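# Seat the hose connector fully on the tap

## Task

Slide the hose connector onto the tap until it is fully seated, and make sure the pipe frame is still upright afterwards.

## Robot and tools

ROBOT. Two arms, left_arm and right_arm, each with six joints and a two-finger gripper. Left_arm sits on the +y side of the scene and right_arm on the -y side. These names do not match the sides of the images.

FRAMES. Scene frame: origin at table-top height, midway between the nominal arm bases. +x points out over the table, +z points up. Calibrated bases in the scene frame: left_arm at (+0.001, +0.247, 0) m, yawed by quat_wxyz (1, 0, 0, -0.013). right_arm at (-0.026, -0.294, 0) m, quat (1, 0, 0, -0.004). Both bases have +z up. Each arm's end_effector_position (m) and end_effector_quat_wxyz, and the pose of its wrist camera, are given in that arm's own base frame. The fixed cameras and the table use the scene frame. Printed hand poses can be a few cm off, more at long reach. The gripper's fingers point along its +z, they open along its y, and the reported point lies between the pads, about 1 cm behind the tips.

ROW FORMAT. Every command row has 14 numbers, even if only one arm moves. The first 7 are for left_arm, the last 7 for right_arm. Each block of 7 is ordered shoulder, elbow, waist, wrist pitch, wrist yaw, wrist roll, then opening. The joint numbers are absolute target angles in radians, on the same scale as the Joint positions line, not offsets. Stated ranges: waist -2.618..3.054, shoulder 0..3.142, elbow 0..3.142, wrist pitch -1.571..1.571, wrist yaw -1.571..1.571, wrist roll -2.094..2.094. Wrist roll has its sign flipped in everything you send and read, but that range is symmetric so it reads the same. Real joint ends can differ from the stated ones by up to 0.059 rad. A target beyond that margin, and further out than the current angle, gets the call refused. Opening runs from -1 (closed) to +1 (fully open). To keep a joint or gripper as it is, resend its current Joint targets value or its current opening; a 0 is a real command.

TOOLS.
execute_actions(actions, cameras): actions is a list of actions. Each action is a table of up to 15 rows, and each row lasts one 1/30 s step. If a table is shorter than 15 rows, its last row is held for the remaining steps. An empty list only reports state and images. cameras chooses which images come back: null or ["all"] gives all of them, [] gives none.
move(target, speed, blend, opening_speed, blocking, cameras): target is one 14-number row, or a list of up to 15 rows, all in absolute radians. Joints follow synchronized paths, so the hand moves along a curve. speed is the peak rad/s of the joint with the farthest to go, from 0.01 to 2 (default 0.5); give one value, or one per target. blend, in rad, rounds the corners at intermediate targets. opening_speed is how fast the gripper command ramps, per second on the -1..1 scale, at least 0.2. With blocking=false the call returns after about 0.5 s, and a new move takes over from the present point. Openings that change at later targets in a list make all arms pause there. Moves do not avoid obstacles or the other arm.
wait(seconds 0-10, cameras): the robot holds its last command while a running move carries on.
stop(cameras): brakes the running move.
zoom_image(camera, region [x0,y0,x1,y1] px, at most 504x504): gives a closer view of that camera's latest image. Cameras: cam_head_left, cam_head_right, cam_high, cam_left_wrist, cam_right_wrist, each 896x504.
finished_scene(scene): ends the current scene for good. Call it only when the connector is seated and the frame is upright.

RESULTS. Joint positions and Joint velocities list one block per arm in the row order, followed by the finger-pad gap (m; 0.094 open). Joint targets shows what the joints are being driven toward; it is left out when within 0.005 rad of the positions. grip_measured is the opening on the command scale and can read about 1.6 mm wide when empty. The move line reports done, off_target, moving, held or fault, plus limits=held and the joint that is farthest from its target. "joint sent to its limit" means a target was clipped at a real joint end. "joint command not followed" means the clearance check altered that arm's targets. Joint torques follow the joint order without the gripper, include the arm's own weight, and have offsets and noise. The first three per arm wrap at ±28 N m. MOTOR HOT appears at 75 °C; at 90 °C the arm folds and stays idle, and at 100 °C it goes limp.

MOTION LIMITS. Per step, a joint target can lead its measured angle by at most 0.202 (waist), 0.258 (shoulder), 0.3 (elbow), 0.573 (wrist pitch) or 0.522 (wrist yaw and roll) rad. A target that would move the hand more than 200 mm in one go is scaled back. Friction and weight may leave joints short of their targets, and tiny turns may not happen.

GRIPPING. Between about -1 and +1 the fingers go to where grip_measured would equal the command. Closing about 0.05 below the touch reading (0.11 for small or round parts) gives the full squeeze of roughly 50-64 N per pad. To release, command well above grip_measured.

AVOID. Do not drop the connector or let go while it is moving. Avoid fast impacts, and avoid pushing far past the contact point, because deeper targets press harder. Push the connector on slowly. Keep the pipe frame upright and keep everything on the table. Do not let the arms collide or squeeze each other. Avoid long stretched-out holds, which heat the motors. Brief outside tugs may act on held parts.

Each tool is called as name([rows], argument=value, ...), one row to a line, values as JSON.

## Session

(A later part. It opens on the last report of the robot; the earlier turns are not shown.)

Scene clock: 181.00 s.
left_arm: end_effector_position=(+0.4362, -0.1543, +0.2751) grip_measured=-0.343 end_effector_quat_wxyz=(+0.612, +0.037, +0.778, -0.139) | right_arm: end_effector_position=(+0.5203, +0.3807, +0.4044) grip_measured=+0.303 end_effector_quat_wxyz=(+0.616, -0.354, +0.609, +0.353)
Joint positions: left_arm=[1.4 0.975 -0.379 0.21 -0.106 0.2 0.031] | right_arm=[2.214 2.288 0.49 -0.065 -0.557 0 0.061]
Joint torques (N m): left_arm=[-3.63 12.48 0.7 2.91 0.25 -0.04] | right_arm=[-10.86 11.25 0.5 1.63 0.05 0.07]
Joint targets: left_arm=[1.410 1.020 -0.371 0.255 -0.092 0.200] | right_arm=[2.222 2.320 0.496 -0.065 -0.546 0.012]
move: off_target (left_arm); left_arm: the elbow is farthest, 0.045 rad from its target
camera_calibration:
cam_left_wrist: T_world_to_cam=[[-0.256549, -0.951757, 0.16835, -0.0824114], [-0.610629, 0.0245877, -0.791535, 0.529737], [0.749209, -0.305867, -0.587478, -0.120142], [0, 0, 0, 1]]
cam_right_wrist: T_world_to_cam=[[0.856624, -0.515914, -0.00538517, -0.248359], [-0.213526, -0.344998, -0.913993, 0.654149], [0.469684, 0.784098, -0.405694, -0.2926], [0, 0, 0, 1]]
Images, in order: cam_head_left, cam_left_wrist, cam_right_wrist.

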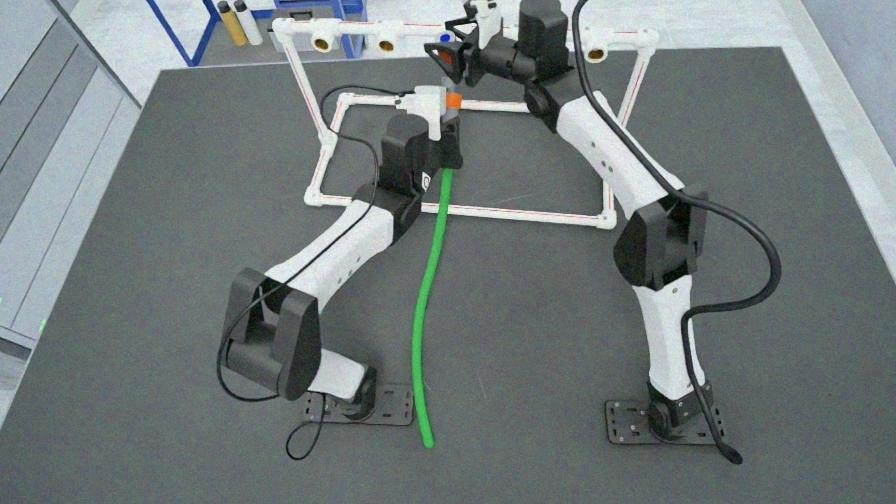

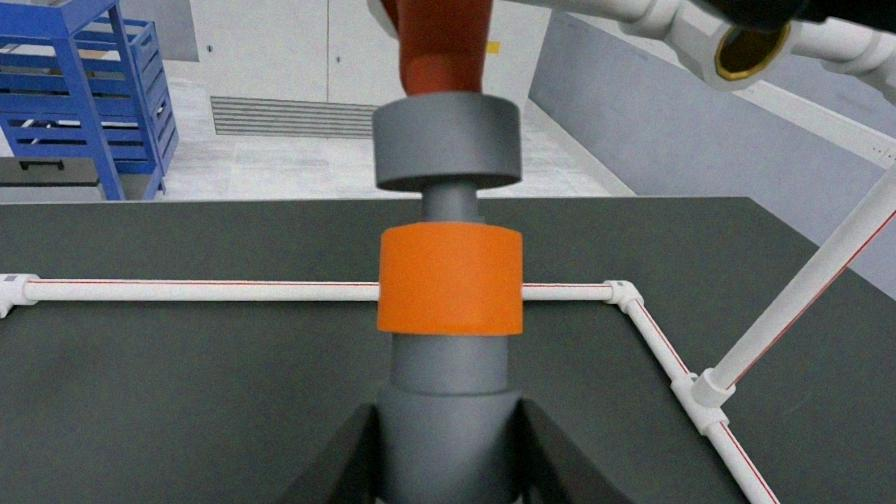

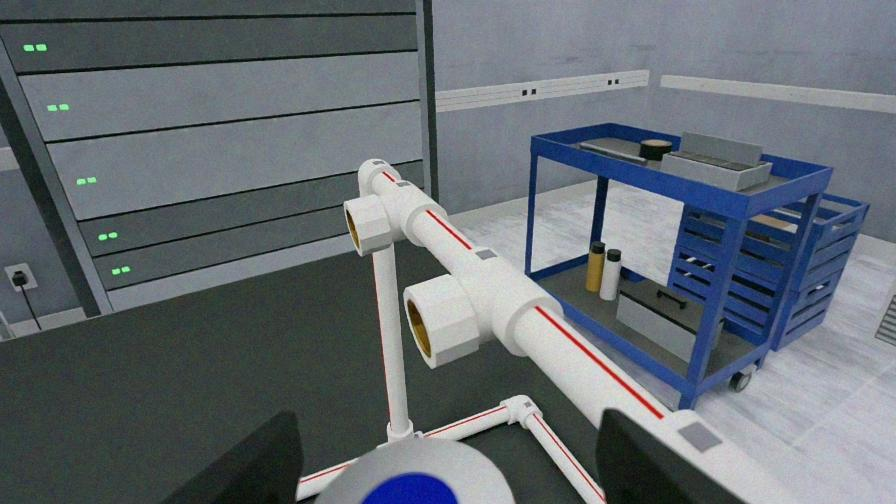

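move(target=[1.410,1.020,-0.371,0.255,-0.092,0.20,-0.8,2.148,2.185,0.512,0.0,-0.530,0.012,0.3], speed=0.15, cameras=["cam_left_wrist","cam_right_wrist","cam_head_left"])

zoom_image(camera="cam_head_left", region=[400, 0, 550, 120])

Scene clock: 187.97 s.
left_arm: end_effector_position=(+0.4362, -0.1543, +0.2751) grip_measured=-0.343 end_effector_quat_wxyz=(+0.612, +0.037, +0.778, -0.139) | right_arm: end_effector_position=(+0.5179, +0.3859, +0.3884) grip_measured=+0.303 end_effector_quat_wxyz=(+0.613, -0.353, +0.614, +0.351)
Joint positions: left_arm=[1.4 0.975 -0.379 0.21 -0.106 0.2 0.031] | right_arm=[2.191 2.194 0.503 -0.006 -0.539 0.004 0.061]
Joint torques (N m): left_arm=[-3.63 12.49 0.65 2.9 0.25 -0.04] | right_arm=[-15.17 7.27 0.76 1.7 0.06 0.02]
Joint targets: left_arm=[1.410 1.020 -0.371 0.255 -0.092 0.200] | right_arm=[2.148 2.185 0.512 0.000 -0.530 0.012]
move: off_target (left_arm, right_arm); left_arm: the elbow is farthest, 0.045 rad from its target; right_arm: the shoulder is farthest, 0.043 rad from its target
camera_calibration:
cam_left_wrist: T_world_to_cam=[[-0.256549, -0.951757, 0.16835, -0.0824114], [-0.610629, 0.0245877, -0.791535, 0.529737], [0.749209, -0.305867, -0.587478, -0.120142], [0, 0, 0, 1]]
cam_right_wrist: T_world_to_cam=[[0.8544, -0.519561, -0.00758984, -0.240219], [-0.221482, -0.350929, -0.909832, 0.645512], [0.470049, 0.779041, -0.414908, -0.296722], [0, 0, 0, 1]]
Images, in order: cam_head_left, cam_left_wrist, cam_right_wrist.

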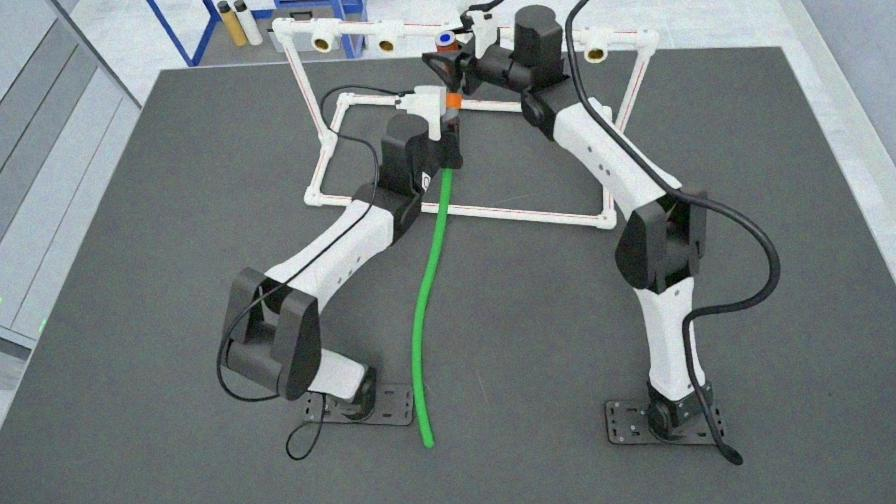

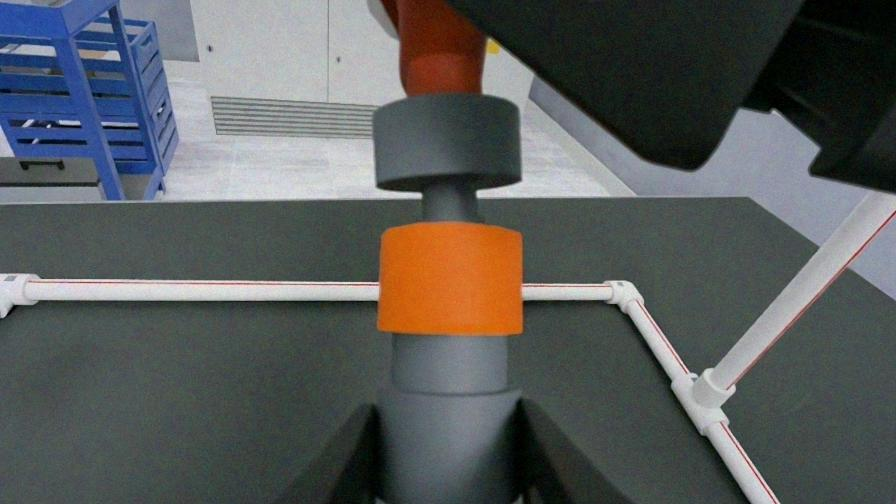

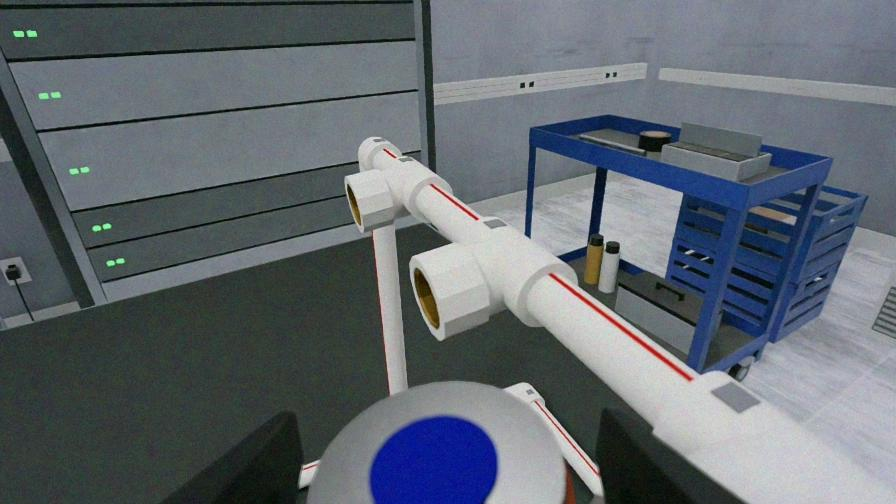

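Scaled by 3.360 from the camera's 896x504 image, which has a finer 1280x720 frame.

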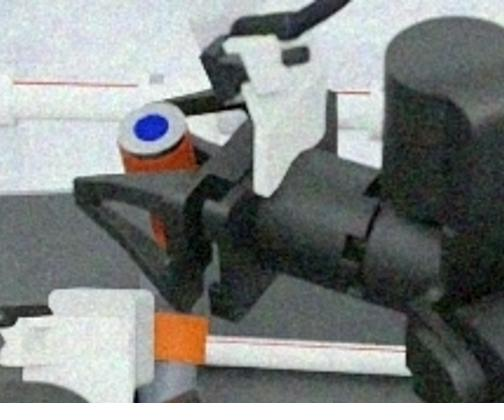

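move(target=[1.410,1.020,-0.371,0.255,-0.092,0.20,-0.8,2.17,2.21,0.508,0.0,-0.535,0.006,-1], speed=0.15, opening_speed=0.4, cameras=["cam_left_wrist","cam_right_wrist"])

Scene clock: 192.80 s.
left_arm: end_effector_position=(+0.4362, -0.1543, +0.2751) grip_measured=-0.343 end_effector_quat_wxyz=(+0.612, +0.037, +0.778, -0.139) | right_arm: end_effector_position=(+0.5182, +0.3857, +0.3883) grip_measured=-0.311 end_effector_quat_wxyz=(+0.613, -0.353, +0.614, +0.350)
Joint positions: left_arm=[1.4 0.975 -0.379 0.21 -0.106 0.2 0.031] | right_arm=[2.191 2.194 0.503 -0.005 -0.537 0.004 0.032]
Joint torques (N m): left_arm=[-3.67 12.51 0.68 2.89 0.26 -0.01] | right_arm=[-13.29 9.84 0.4 1.69 -0.04 -0.06]
Joint targets: left_arm=[1.410 1.020 -0.371 0.255 -0.092 0.200] | right_arm=[2.170 2.210 0.508 0.000 -0.535 0.006]
move: off_target (left_arm); left_arm: the elbow is farthest, 0.045 rad from its target
camera_calibration:
cam_left_wrist: T_world_to_cam=[[-0.256549, -0.951757, 0.16835, -0.0824114], [-0.610629, 0.0245877, -0.791535, 0.529737], [0.749209, -0.305867, -0.587478, -0.120142], [0, 0, 0, 1]]
cam_right_wrist: T_world_to_cam=[[0.853214, -0.521514, -0.00701323, -0.23948], [-0.221678, -0.350436, -0.909975, 0.645484], [0.472107, 0.777958, -0.414605, -0.297515], [0, 0, 0, 1]]
Images, in order: cam_left_wrist, cam_right_wrist.

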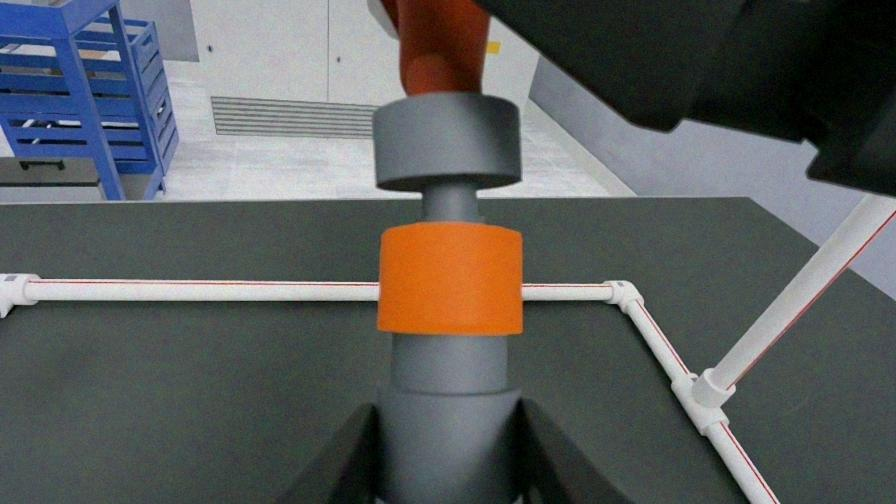

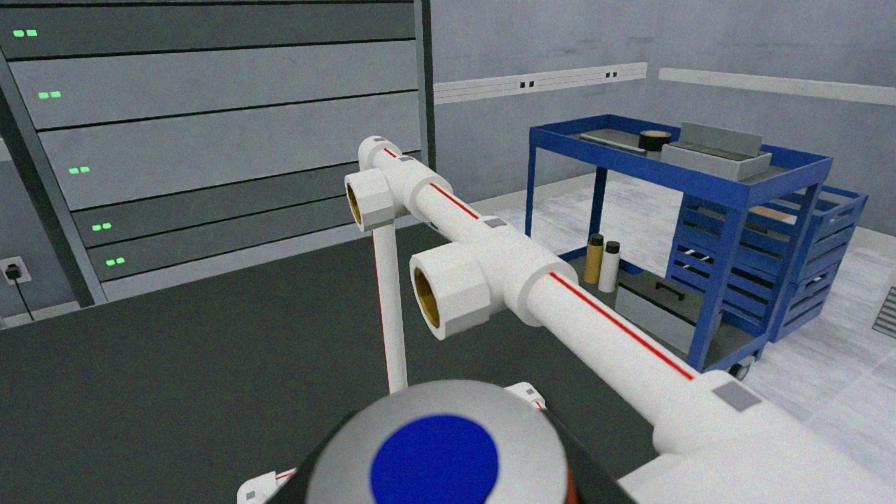

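move(target=[1.435,1.09,-0.366,0.36,-0.085,0.20,-1,2.11,2.06,0.517,-0.08,-0.585,0.006,-1], speed=0.2, cameras=["cam_left_wrist","cam_right_wrist"])

zoom_image(camera="cam_left_wrist", region=[300, 0, 600, 300])

Scene clock: 201.23 s.
left_arm: end_effector_position=(+0.4394, -0.1659, +0.2763) grip_measured=-0.343 end_effector_quat_wxyz=(+0.603, +0.054, +0.780, -0.159) | right_arm: end_effector_position=(+0.5173, +0.3734, +0.3855) grip_measured=-0.311 end_effector_quat_wxyz=(+0.619, -0.344, +0.619, +0.341)
Joint positions: left_arm=[1.425 1.011 -0.379 0.19 -0.051 0.201 0.031] | right_arm=[2.137 2.095 0.491 0.04 -0.52 0.004 0.032]
Joint torques (N m): left_arm=[-3.88 15.83 1.2 4.41 -0.31 -0.06] | right_arm=[-13.52 4.71 2.3 0.51 -0.84 -0.05]
Heat: left arm: 63 °C; right arm: 62 °C.
Joint targets: left_arm=[1.435 1.090 -0.366 0.360 -0.085 0.200] | right_arm=[2.110 2.060 0.517 -0.080 -0.585 0.006]
move: off_target (left_arm, right_arm); left_arm: the wrist pitch is farthest, 0.170 rad from its target; right_arm: the wrist pitch is farthest, 0.120 rad from its target
camera_calibration:
cam_left_wrist: T_world_to_cam=[[-0.305161, -0.935044, 0.180471, -0.0719934], [-0.619635, 0.0510551, -0.783227, 0.538944], [0.723138, -0.350836, -0.594966, -0.119321], [0, 0, 0, 1]]
cam_right_wrist: T_world_to_cam=[[0.837325, -0.546665, -0.00660595, -0.227647], [-0.231374, -0.343395, -0.910245, 0.64082], [0.49533, 0.7637, -0.414018, -0.295578], [0, 0, 0, 1]]
Images, in order: cam_left_wrist, cam_right_wrist.

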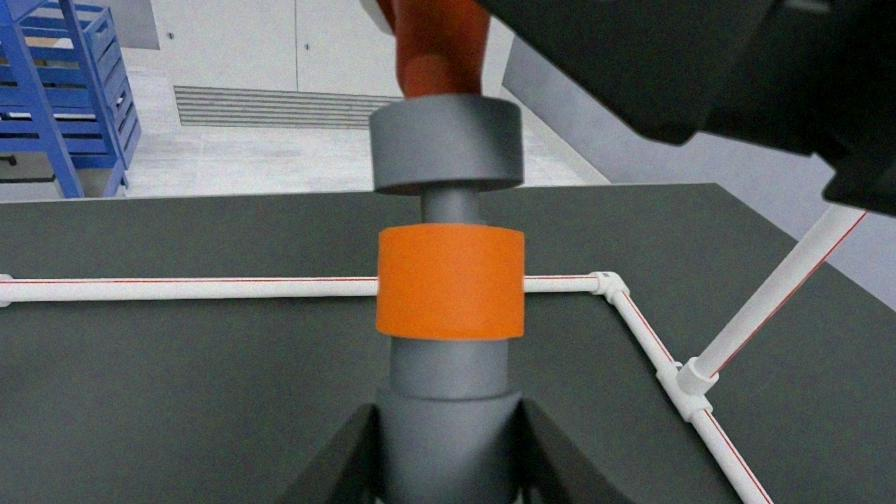

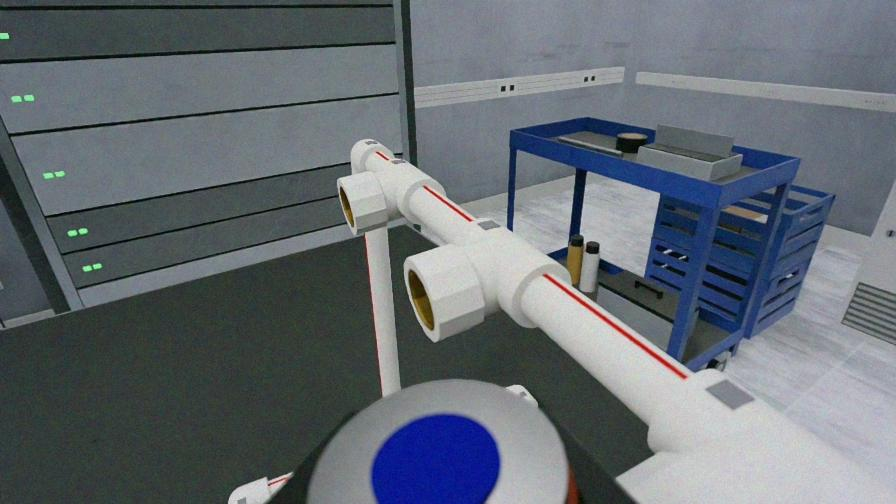

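Scaled by 1.680 from the camera's 896x504 image, which has a finer 1280x720 frame.

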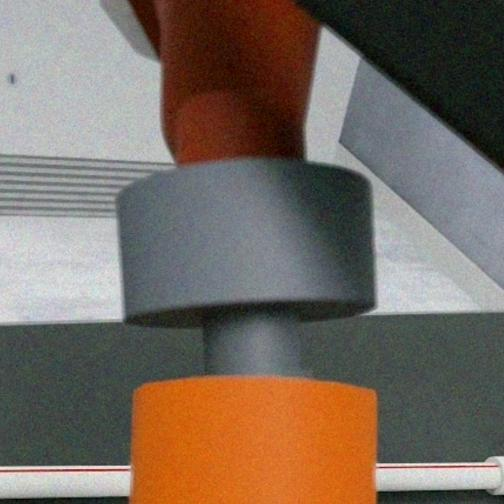

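move(target=[1.455,1.18,-0.325,0.48,-0.12,0.20,-1,2.06,1.97,0.57,-0.17,-0.63,0.006,-1], speed=0.25, cameras=["cam_left_wrist","cam_right_wrist","cam_head_left"])

zoom_image(camera="cam_left_wrist", region=[300, 0, 600, 300])

Scene clock: 205.77 s.
left_arm: end_effector_position=(+0.4414, -0.1758, +0.2780) grip_measured=-0.343 end_effector_quat_wxyz=(+0.589, +0.070, +0.786, -0.175) | right_arm: end_effector_position=(+0.5172, +0.3624, +0.3828) grip_measured=-0.311 end_effector_quat_wxyz=(+0.623, -0.324, +0.635, +0.321)
Joint positions: left_arm=[1.447 1.059 -0.379 0.14 -0.001 0.201 0.031] | right_arm=[2.087 2.022 0.491 0.046 -0.456 0.006 0.032]
Joint torques (N m): left_arm=[-4.11 19.81 4.71 6.47 -1.33 -0.08] | right_arm=[-13.14 2.97 7.06 -0.36 -2.14 -0.07]
Joint targets: left_arm=[1.455 1.180 -0.325 0.480 -0.120 0.200] | right_arm=[2.060 1.970 0.570 -0.170 -0.630 0.006]
move: off_target (left_arm, right_arm); left_arm: the wrist pitch is farthest, 0.340 rad from its target; right_arm: the wrist pitch is farthest, 0.216 rad from its target
camera_calibration:
cam_left_wrist: T_world_to_cam=[[-0.344722, -0.919107, 0.190811, -0.0635566], [-0.636575, 0.0795009, -0.767106, 0.550018], [0.689883, -0.385904, -0.612487, -0.109845], [0, 0, 0, 1]]
cam_right_wrist: T_world_to_cam=[[0.800703, -0.598936, -0.0122473, -0.193582], [-0.265319, -0.336221, -0.903638, 0.647034], [0.537104, 0.726795, -0.428122, -0.291074], [0, 0, 0, 1]]
Images, in order: cam_head_left, cam_left_wrist, cam_right_wrist.

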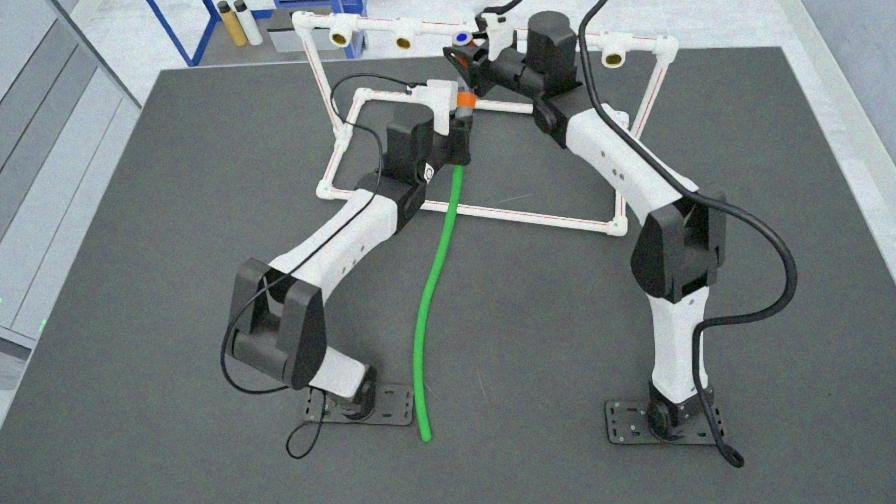

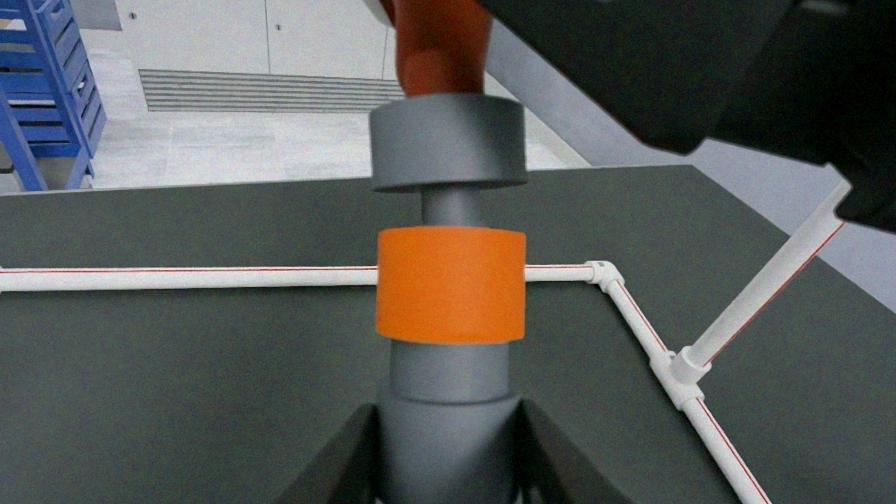

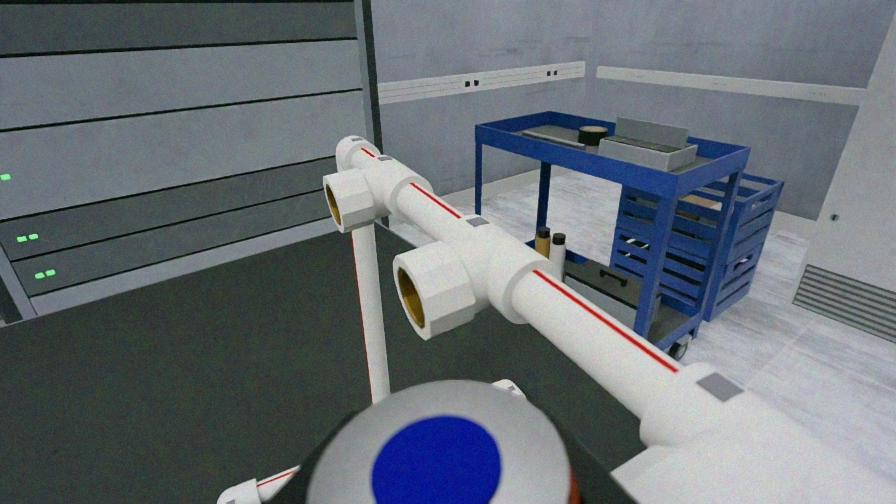

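Scaled by 1.680 from the camera's 896x504 image, which has a finer 1280x720 frame.

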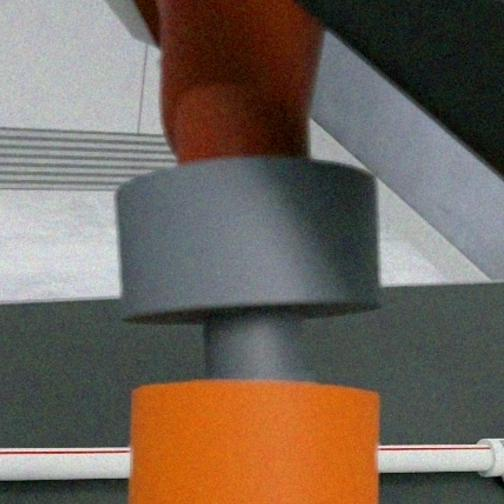

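move(target=[1.475,1.24,-0.26,0.64,-0.26,0.20,-1,2.02,1.92,0.67,-0.30,-0.80,0.006,-1], speed=0.25, cameras=["cam_left_wrist","cam_right_wrist","cam_head_left"])

zoom_image(camera="cam_left_wrist", region=[300, 0, 600, 300])

Scene clock: 211.00 s.
left_arm: end_effector_position=(+0.4422, -0.1817, +0.2728) grip_measured=-0.349 end_effector_quat_wxyz=(+0.578, +0.079, +0.791, -0.184) | right_arm: end_effector_position=(+0.5185, +0.3551, +0.3870) grip_measured=-0.313 end_effector_quat_wxyz=(+0.633, -0.320, +0.634, +0.308)
Joint positions: left_arm=[1.463 1.072 -0.381 0.124 0.026 0.201 0.031] | right_arm=[2.068 2.001 0.485 0.058 -0.435 0.019 0.032]
Joint torques (N m): left_arm=[-5.12 8.36 0.29 2.48 -0.01 -0.04] | right_arm=[-10.97 8.12 1.02 1.45 -0.31 -0.09]
Heat: left arm: 75 °C; right arm: 65 °C. Fold the left arm in close to its base, or ease its load, before you think long.
Joint targets: left_arm=[1.461 1.073 -0.377 0.135 0.016 0.200] | right_arm=[2.065 1.999 0.497 0.035 -0.456 0.017]
MOTOR HOT: the wrist pitch of the left arm reports 75 °C; the controller's stop level is 90 °C. To cool a motor, set the load down, stop pushing, or move to a pose that needs little force.
move: held (left_arm, right_arm; a check stopped the path); limits=held; left_arm: the wrist pitch is farthest, 0.516 rad from its target; right_arm: the wrist yaw is farthest, 0.365 rad from its target
joint command not followed: on one or more control steps a check withheld the commanded joint targets of the left arm, and it was not sent them on those steps.
cause: the commanded joint targets, or the way to them, would bring a part of the robot too close to another arm (this arm's wrist (the part past the wrist yaw) and the right arm's fingers, at the place that arm was heading or pushing toward when its own hold began).
joint command not followed: on one or more control steps a check withheld the commanded joint targets of the right arm, and it was not sent them on those steps.
cause: the commanded joint targets, or the way to them, would bring a part of the robot too close to another arm (this arm's fingers and the left arm's wrist (the part past the wrist yaw), where that arm would come to rest).
camera_calibration:
cam_left_wrist: T_world_to_cam=[[-0.365575, -0.909609, 0.1974, -0.0585734], [-0.650373, 0.0979138, -0.753278, 0.552657], [0.66586, -0.403763, -0.62738, -0.10444], [0, 0, 0, 1]]
cam_right_wrist: T_world_to_cam=[[0.784596, -0.619985, 0.00524856, -0.189843], [-0.256385, -0.332142, -0.907716, 0.64423], [0.564513, 0.710845, -0.419552, -0.296529], [0, 0, 0, 1]]
Images, in order: cam_head_left, cam_left_wrist, cam_right_wrist.

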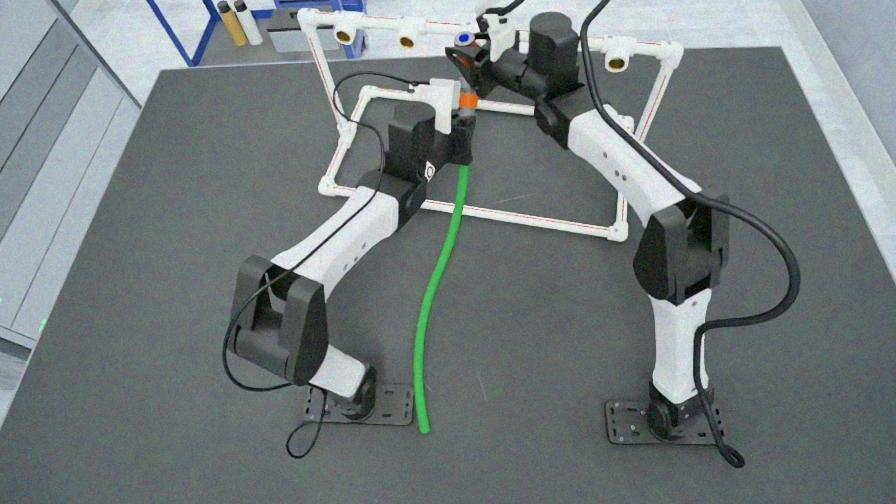

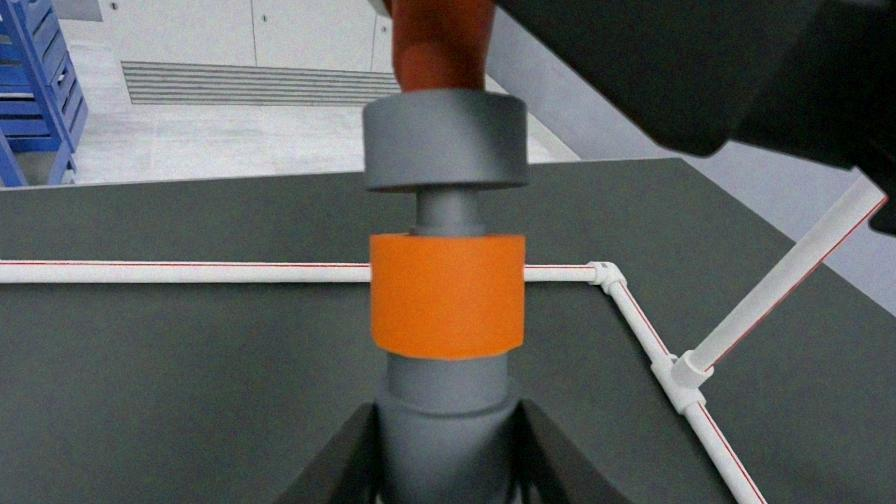

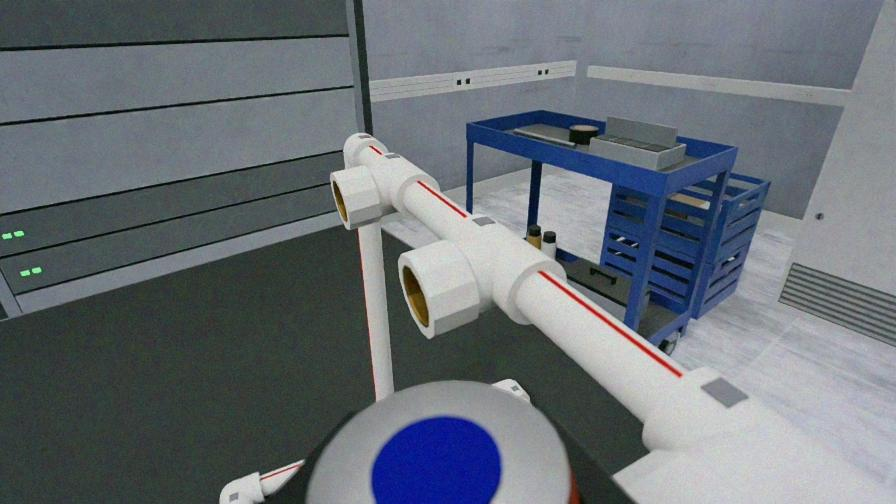

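Scaled by 1.680 from the camera's 896x504 image, which has a finer 1280x720 frame.

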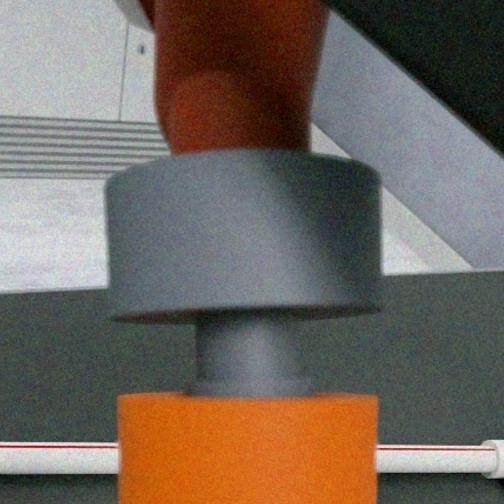

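move([
  [1.461,1.073,-0.377,0.135,0.016,0.200,-0.05,2.065,1.999,0.497,0.035,-0.456,0.017,-1],
  [1.09,0.946,-0.375,-0.044,0.026,0.200,0.0,2.065,1.999,0.497,0.035,-0.456,0.017,-1],
], speed=0.25, opening_speed=0.5, cameras=["cam_left_wrist","cam_right_wrist","cam_head_left"])

zoom_image(camera="cam_left_wrist", region=[200, 0, 700, 500])

Scene clock: 240.23 s.
left_arm: end_effector_position=(+0.3641, -0.1512, +0.3230) grip_measured=-0.002 end_effector_quat_wxyz=(+0.605, +0.079, +0.769, -0.193) | right_arm: end_effector_position=(+0.5184, +0.3551, +0.3869) grip_measured=-0.314 end_effector_quat_wxyz=(+0.633, -0.320, +0.634, +0.308)
Joint positions: left_arm=[1.107 0.951 -0.381 -0.04 0.029 0.201 0.047] | right_arm=[2.068 2.001 0.485 0.057 -0.436 0.018 0.032]
Joint torques (N m): left_arm=[-3.78 7.76 0.51 2.32 0.06 -0.06] | right_arm=[-10.97 8.1 1.05 1.45 -0.3 -0.09]
Heat: left arm: 66 °C; right arm: 66 °C.
Joint targets: left_arm=[1.090 0.946 -0.375 -0.044 0.026 0.200] | right_arm=[2.065 1.999 0.497 0.035 -0.456 0.017]
MOTOR HOT: cleared for the motors of the left arm.
move: done
camera_calibration:
cam_left_wrist: T_world_to_cam=[[-0.382112, -0.902779, 0.197434, -0.0622972], [-0.598354, 0.0788864, -0.797339, 0.529135], [0.704246, -0.422808, -0.570325, -0.0439197], [0, 0, 0, 1]]
cam_right_wrist: T_world_to_cam=[[0.784836, -0.619687, 0.00455475, -0.189737], [-0.257149, -0.33235, -0.907424, 0.644427], [0.563833, 0.711007, -0.420192, -0.296058], [0, 0, 0, 1]]
Images, in order: cam_head_left, cam_left_wrist, cam_right_wrist.

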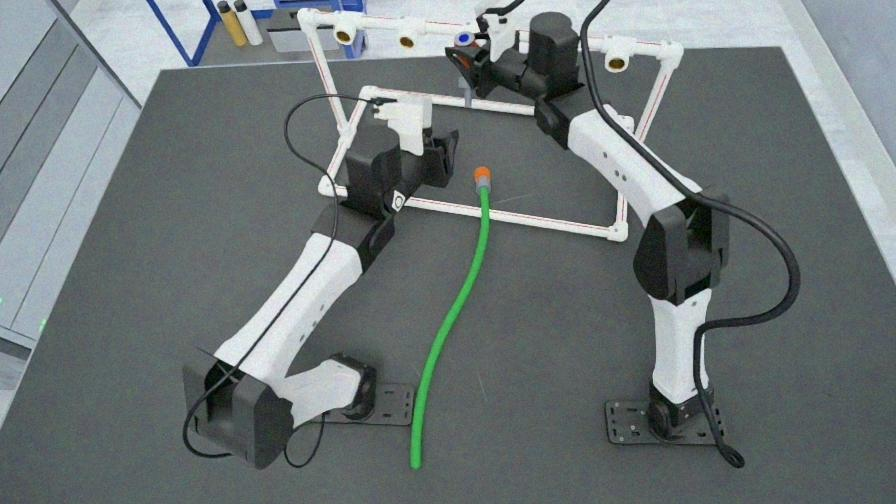

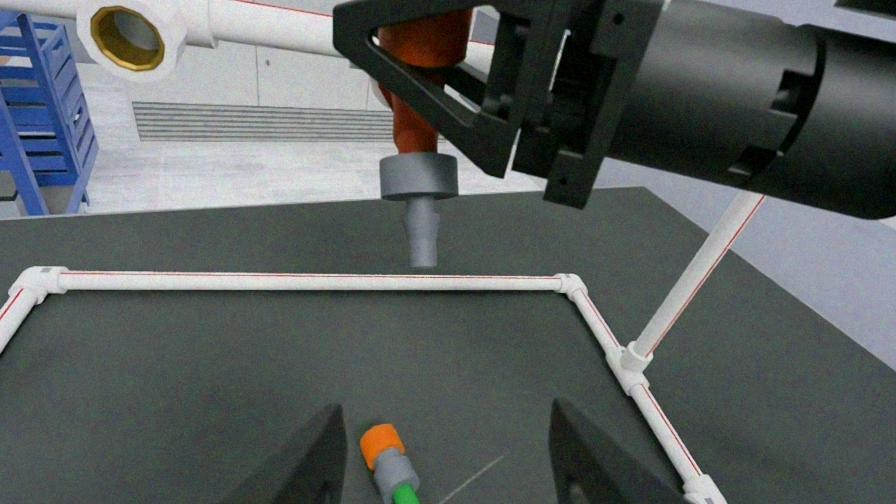

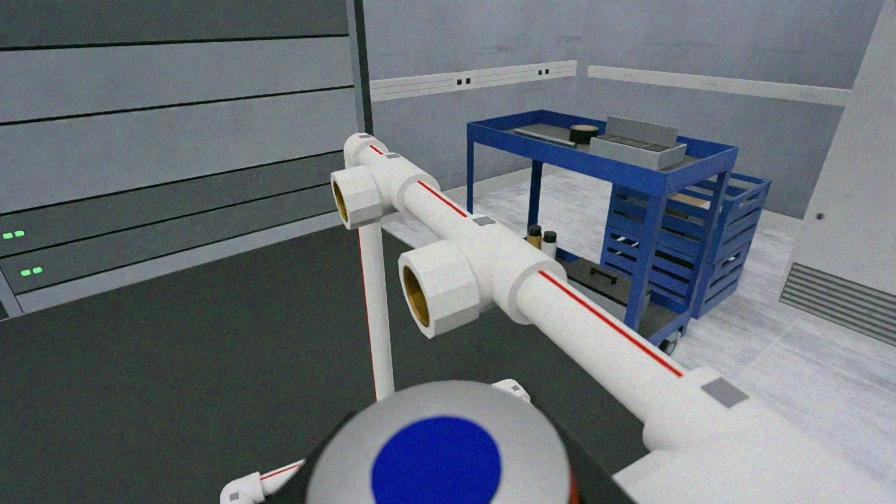

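Scaled by 1.008 from the camera's 896x504 image, which has a finer 1280x720 frame.

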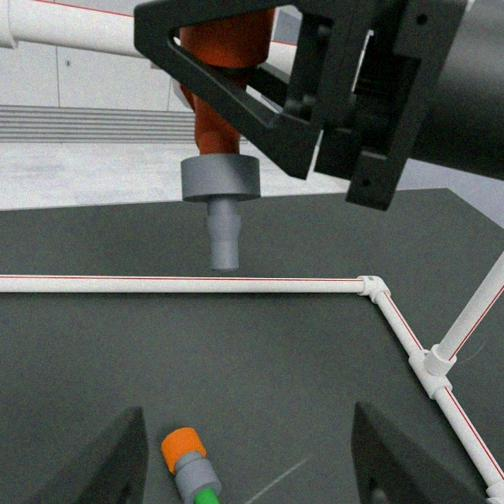

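move(target=[1.79,1.04,-0.610,0.02,-0.386,0.655,0.3,2.065,1.999,0.497,0.035,-0.456,0.017,-1], speed=0.5, cameras=["cam_left_wrist","cam_head_left"])

zoom_image(camera="cam_head_left", region=[400, 100, 550, 250])

Scene clock: 262.60 s.
left_arm: end_effector_position=(+0.4139, -0.2118, +0.0815) grip_measured=+0.298 end_effector_quat_wxyz=(+0.409, -0.087, +0.904, -0.086) | right_arm: end_effector_position=(+0.5184, +0.3551, +0.3869) grip_measured=-0.314 end_effector_quat_wxyz=(+0.633, -0.320, +0.634, +0.308)
Joint positions: left_arm=[1.78 1.013 -0.607 -0.004 -0.37 0.641 0.061] | right_arm=[2.068 2.001 0.485 0.057 -0.436 0.018 0.032]
Joint torques (N m): left_arm=[-5.59 9.77 -0.34 2.15 -0.27 0.08] | right_arm=[-10.92 8.09 1.05 1.46 -0.3 -0.09]
Joint targets: left_arm=[1.790 1.040 -0.610 0.020 -0.386 0.655] | right_arm=[2.065 1.999 0.497 0.035 -0.456 0.017]
move: done
camera_calibration:
cam_left_wrist: T_world_to_cam=[[0.0592857, -0.969416, 0.238155, -0.250403], [-0.905563, -0.152618, -0.395807, 0.416515], [0.420049, -0.192198, -0.886915, -0.0500758], [0, 0, 0, 1]]
Images, in order: cam_head_left, cam_left_wrist.

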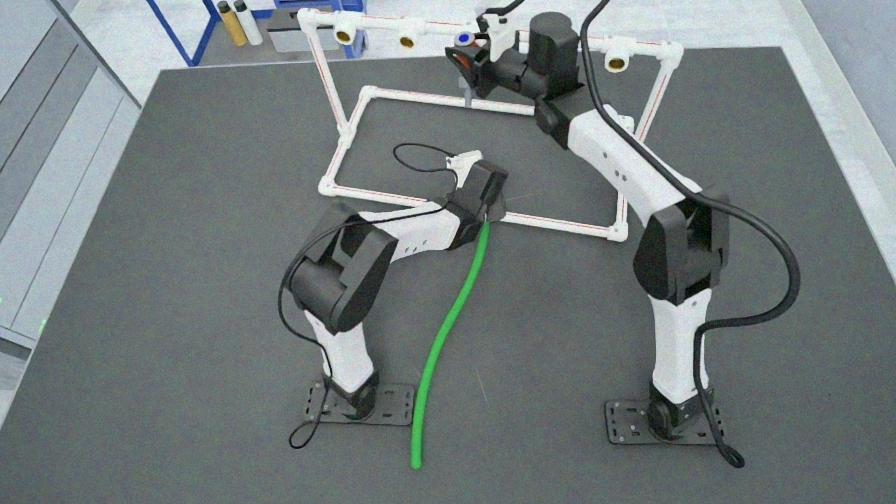

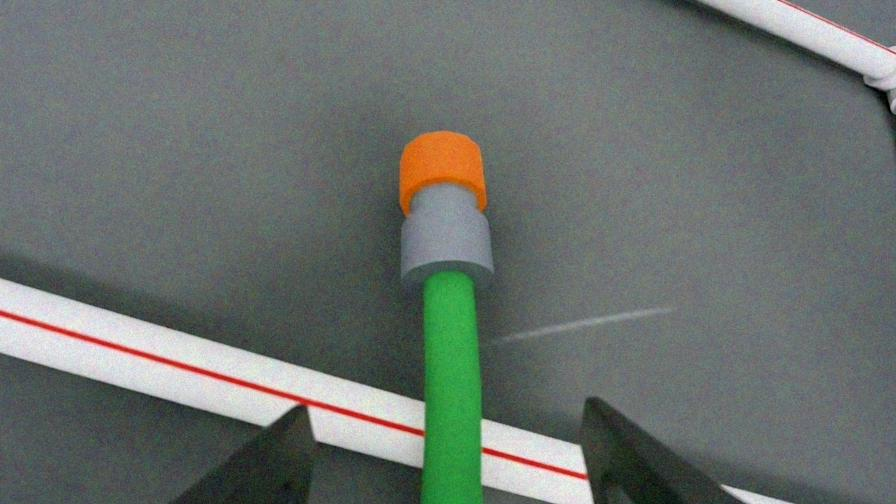

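Scaled by 3.360 from the camera's 896x504 image, which has a finer 1280x720 frame.

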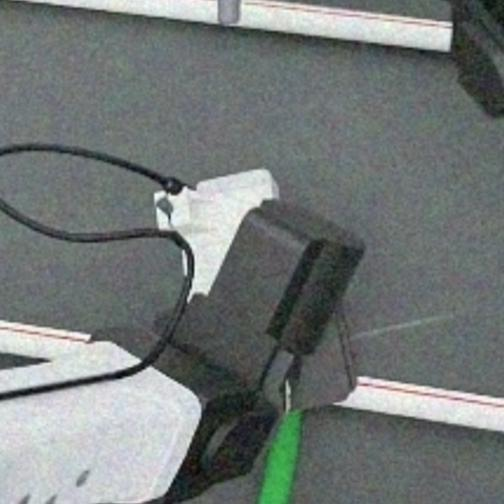

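move(target=[2.145,1.267,-0.520,0.17,-0.312,0.580,0.3,2.065,1.999,0.497,0.035,-0.456,0.017,-1], speed=0.25, cameras=["cam_left_wrist"])

Scene clock: 271.10 s.
left_arm: end_effector_position=(+0.4921, -0.2209, +0.0281) grip_measured=+0.298 end_effector_quat_wxyz=(+0.418, -0.097, +0.899, -0.086) | right_arm: end_effector_position=(+0.5184, +0.3551, +0.3869) grip_measured=-0.314 end_effector_quat_wxyz=(+0.633, -0.320, +0.634, +0.308)
Joint positions: left_arm=[2.125 1.243 -0.524 0.147 -0.327 0.593 0.061] | right_arm=[2.068 2.001 0.485 0.057 -0.436 0.018 0.032]
Joint torques (N m): left_arm=[-6.86 9.2 0.4 2.17 0.1 -0.15] | right_arm=[-10.93 8.1 1.06 1.46 -0.3 -0.09]
Joint targets: left_arm=[2.145 1.267 -0.520 0.170 -0.312 0.580] | right_arm=[2.065 1.999 0.497 0.035 -0.456 0.017]
move: done
camera_calibration:
cam_left_wrist: T_world_to_cam=[[0.0742392, -0.966101, 0.24726, -0.258047], [-0.894697, -0.174037, -0.411373, 0.455207], [0.44046, -0.190682, -0.877288, -0.141993], [0, 0, 0, 1]]
Images, in order: cam_left_wrist.

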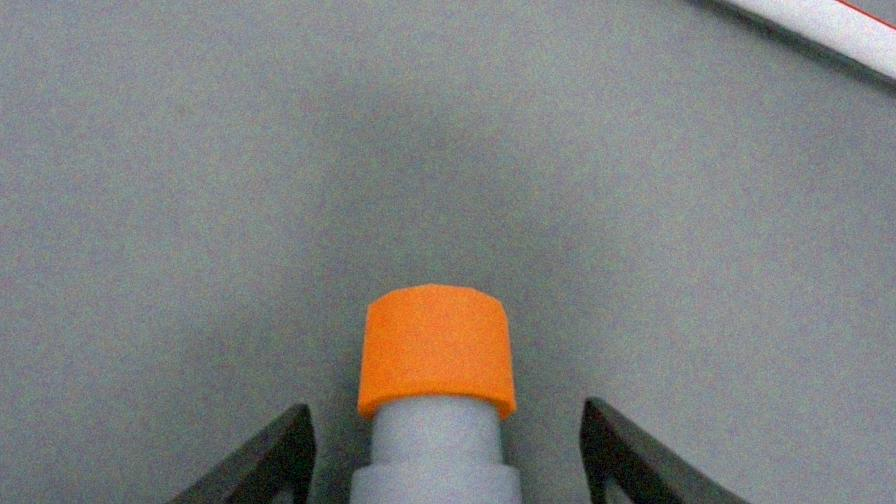

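move([
  [2.155,1.238,-0.518,0.195,-0.312,0.580,0.3,2.065,1.999,0.497,0.035,-0.456,0.017,-1],
  [2.155,1.238,-0.518,0.195,-0.312,0.580,-1,2.065,1.999,0.497,0.035,-0.456,0.017,-1],
], speed=0.2, opening_speed=0.5, cameras=["cam_left_wrist","cam_head_left"])

Scene clock: 280.70 s.
left_arm: end_effector_position=(+0.4960, -0.2227, +0.0288) grip_measured=-0.309 end_effector_quat_wxyz=(+0.426, -0.098, +0.894, -0.092) | right_arm: end_effector_position=(+0.5184, +0.3551, +0.3869) grip_measured=-0.314 end_effector_quat_wxyz=(+0.633, -0.320, +0.634, +0.308)
Joint positions: left_arm=[2.135 1.243 -0.523 0.18 -0.325 0.592 0.032] | right_arm=[2.068 2.001 0.485 0.057 -0.436 0.018 0.032]
Joint torques (N m): left_arm=[-6.82 6.34 0.36 2.14 0.11 -0.18] | right_arm=[-10.93 8.1 1.05 1.46 -0.3 -0.09]
Joint targets: left_arm=[2.155 1.238 -0.518 0.195 -0.312 0.580] | right_arm=[2.065 1.999 0.497 0.035 -0.456 0.017]
move: done
camera_calibration:
cam_left_wrist: T_world_to_cam=[[0.0686293, -0.963253, 0.259679, -0.25722], [-0.886693, -0.178191, -0.426641, 0.45422], [0.457236, -0.200976, -0.866339, -0.154321], [0, 0, 0, 1]]
Images, in order: cam_head_left, cam_left_wrist.

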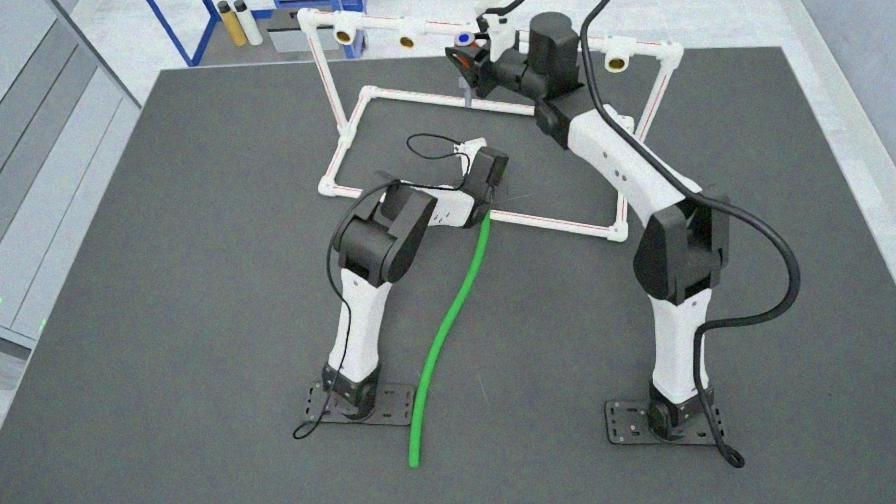

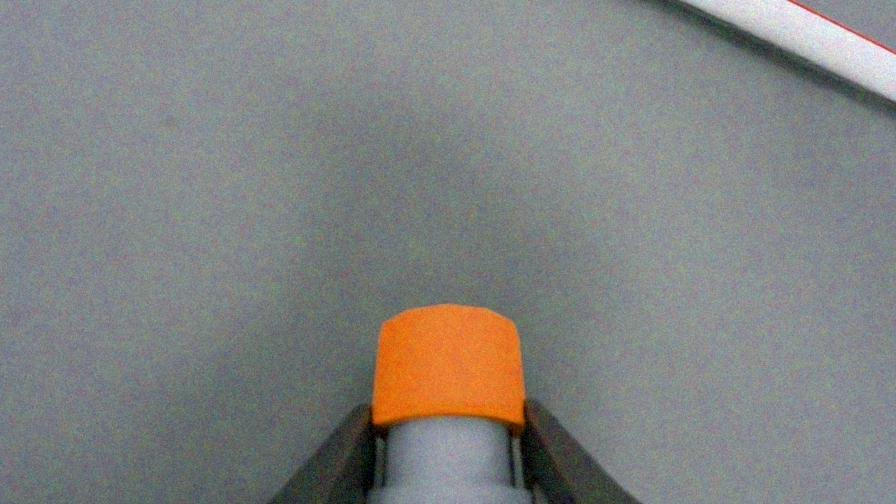

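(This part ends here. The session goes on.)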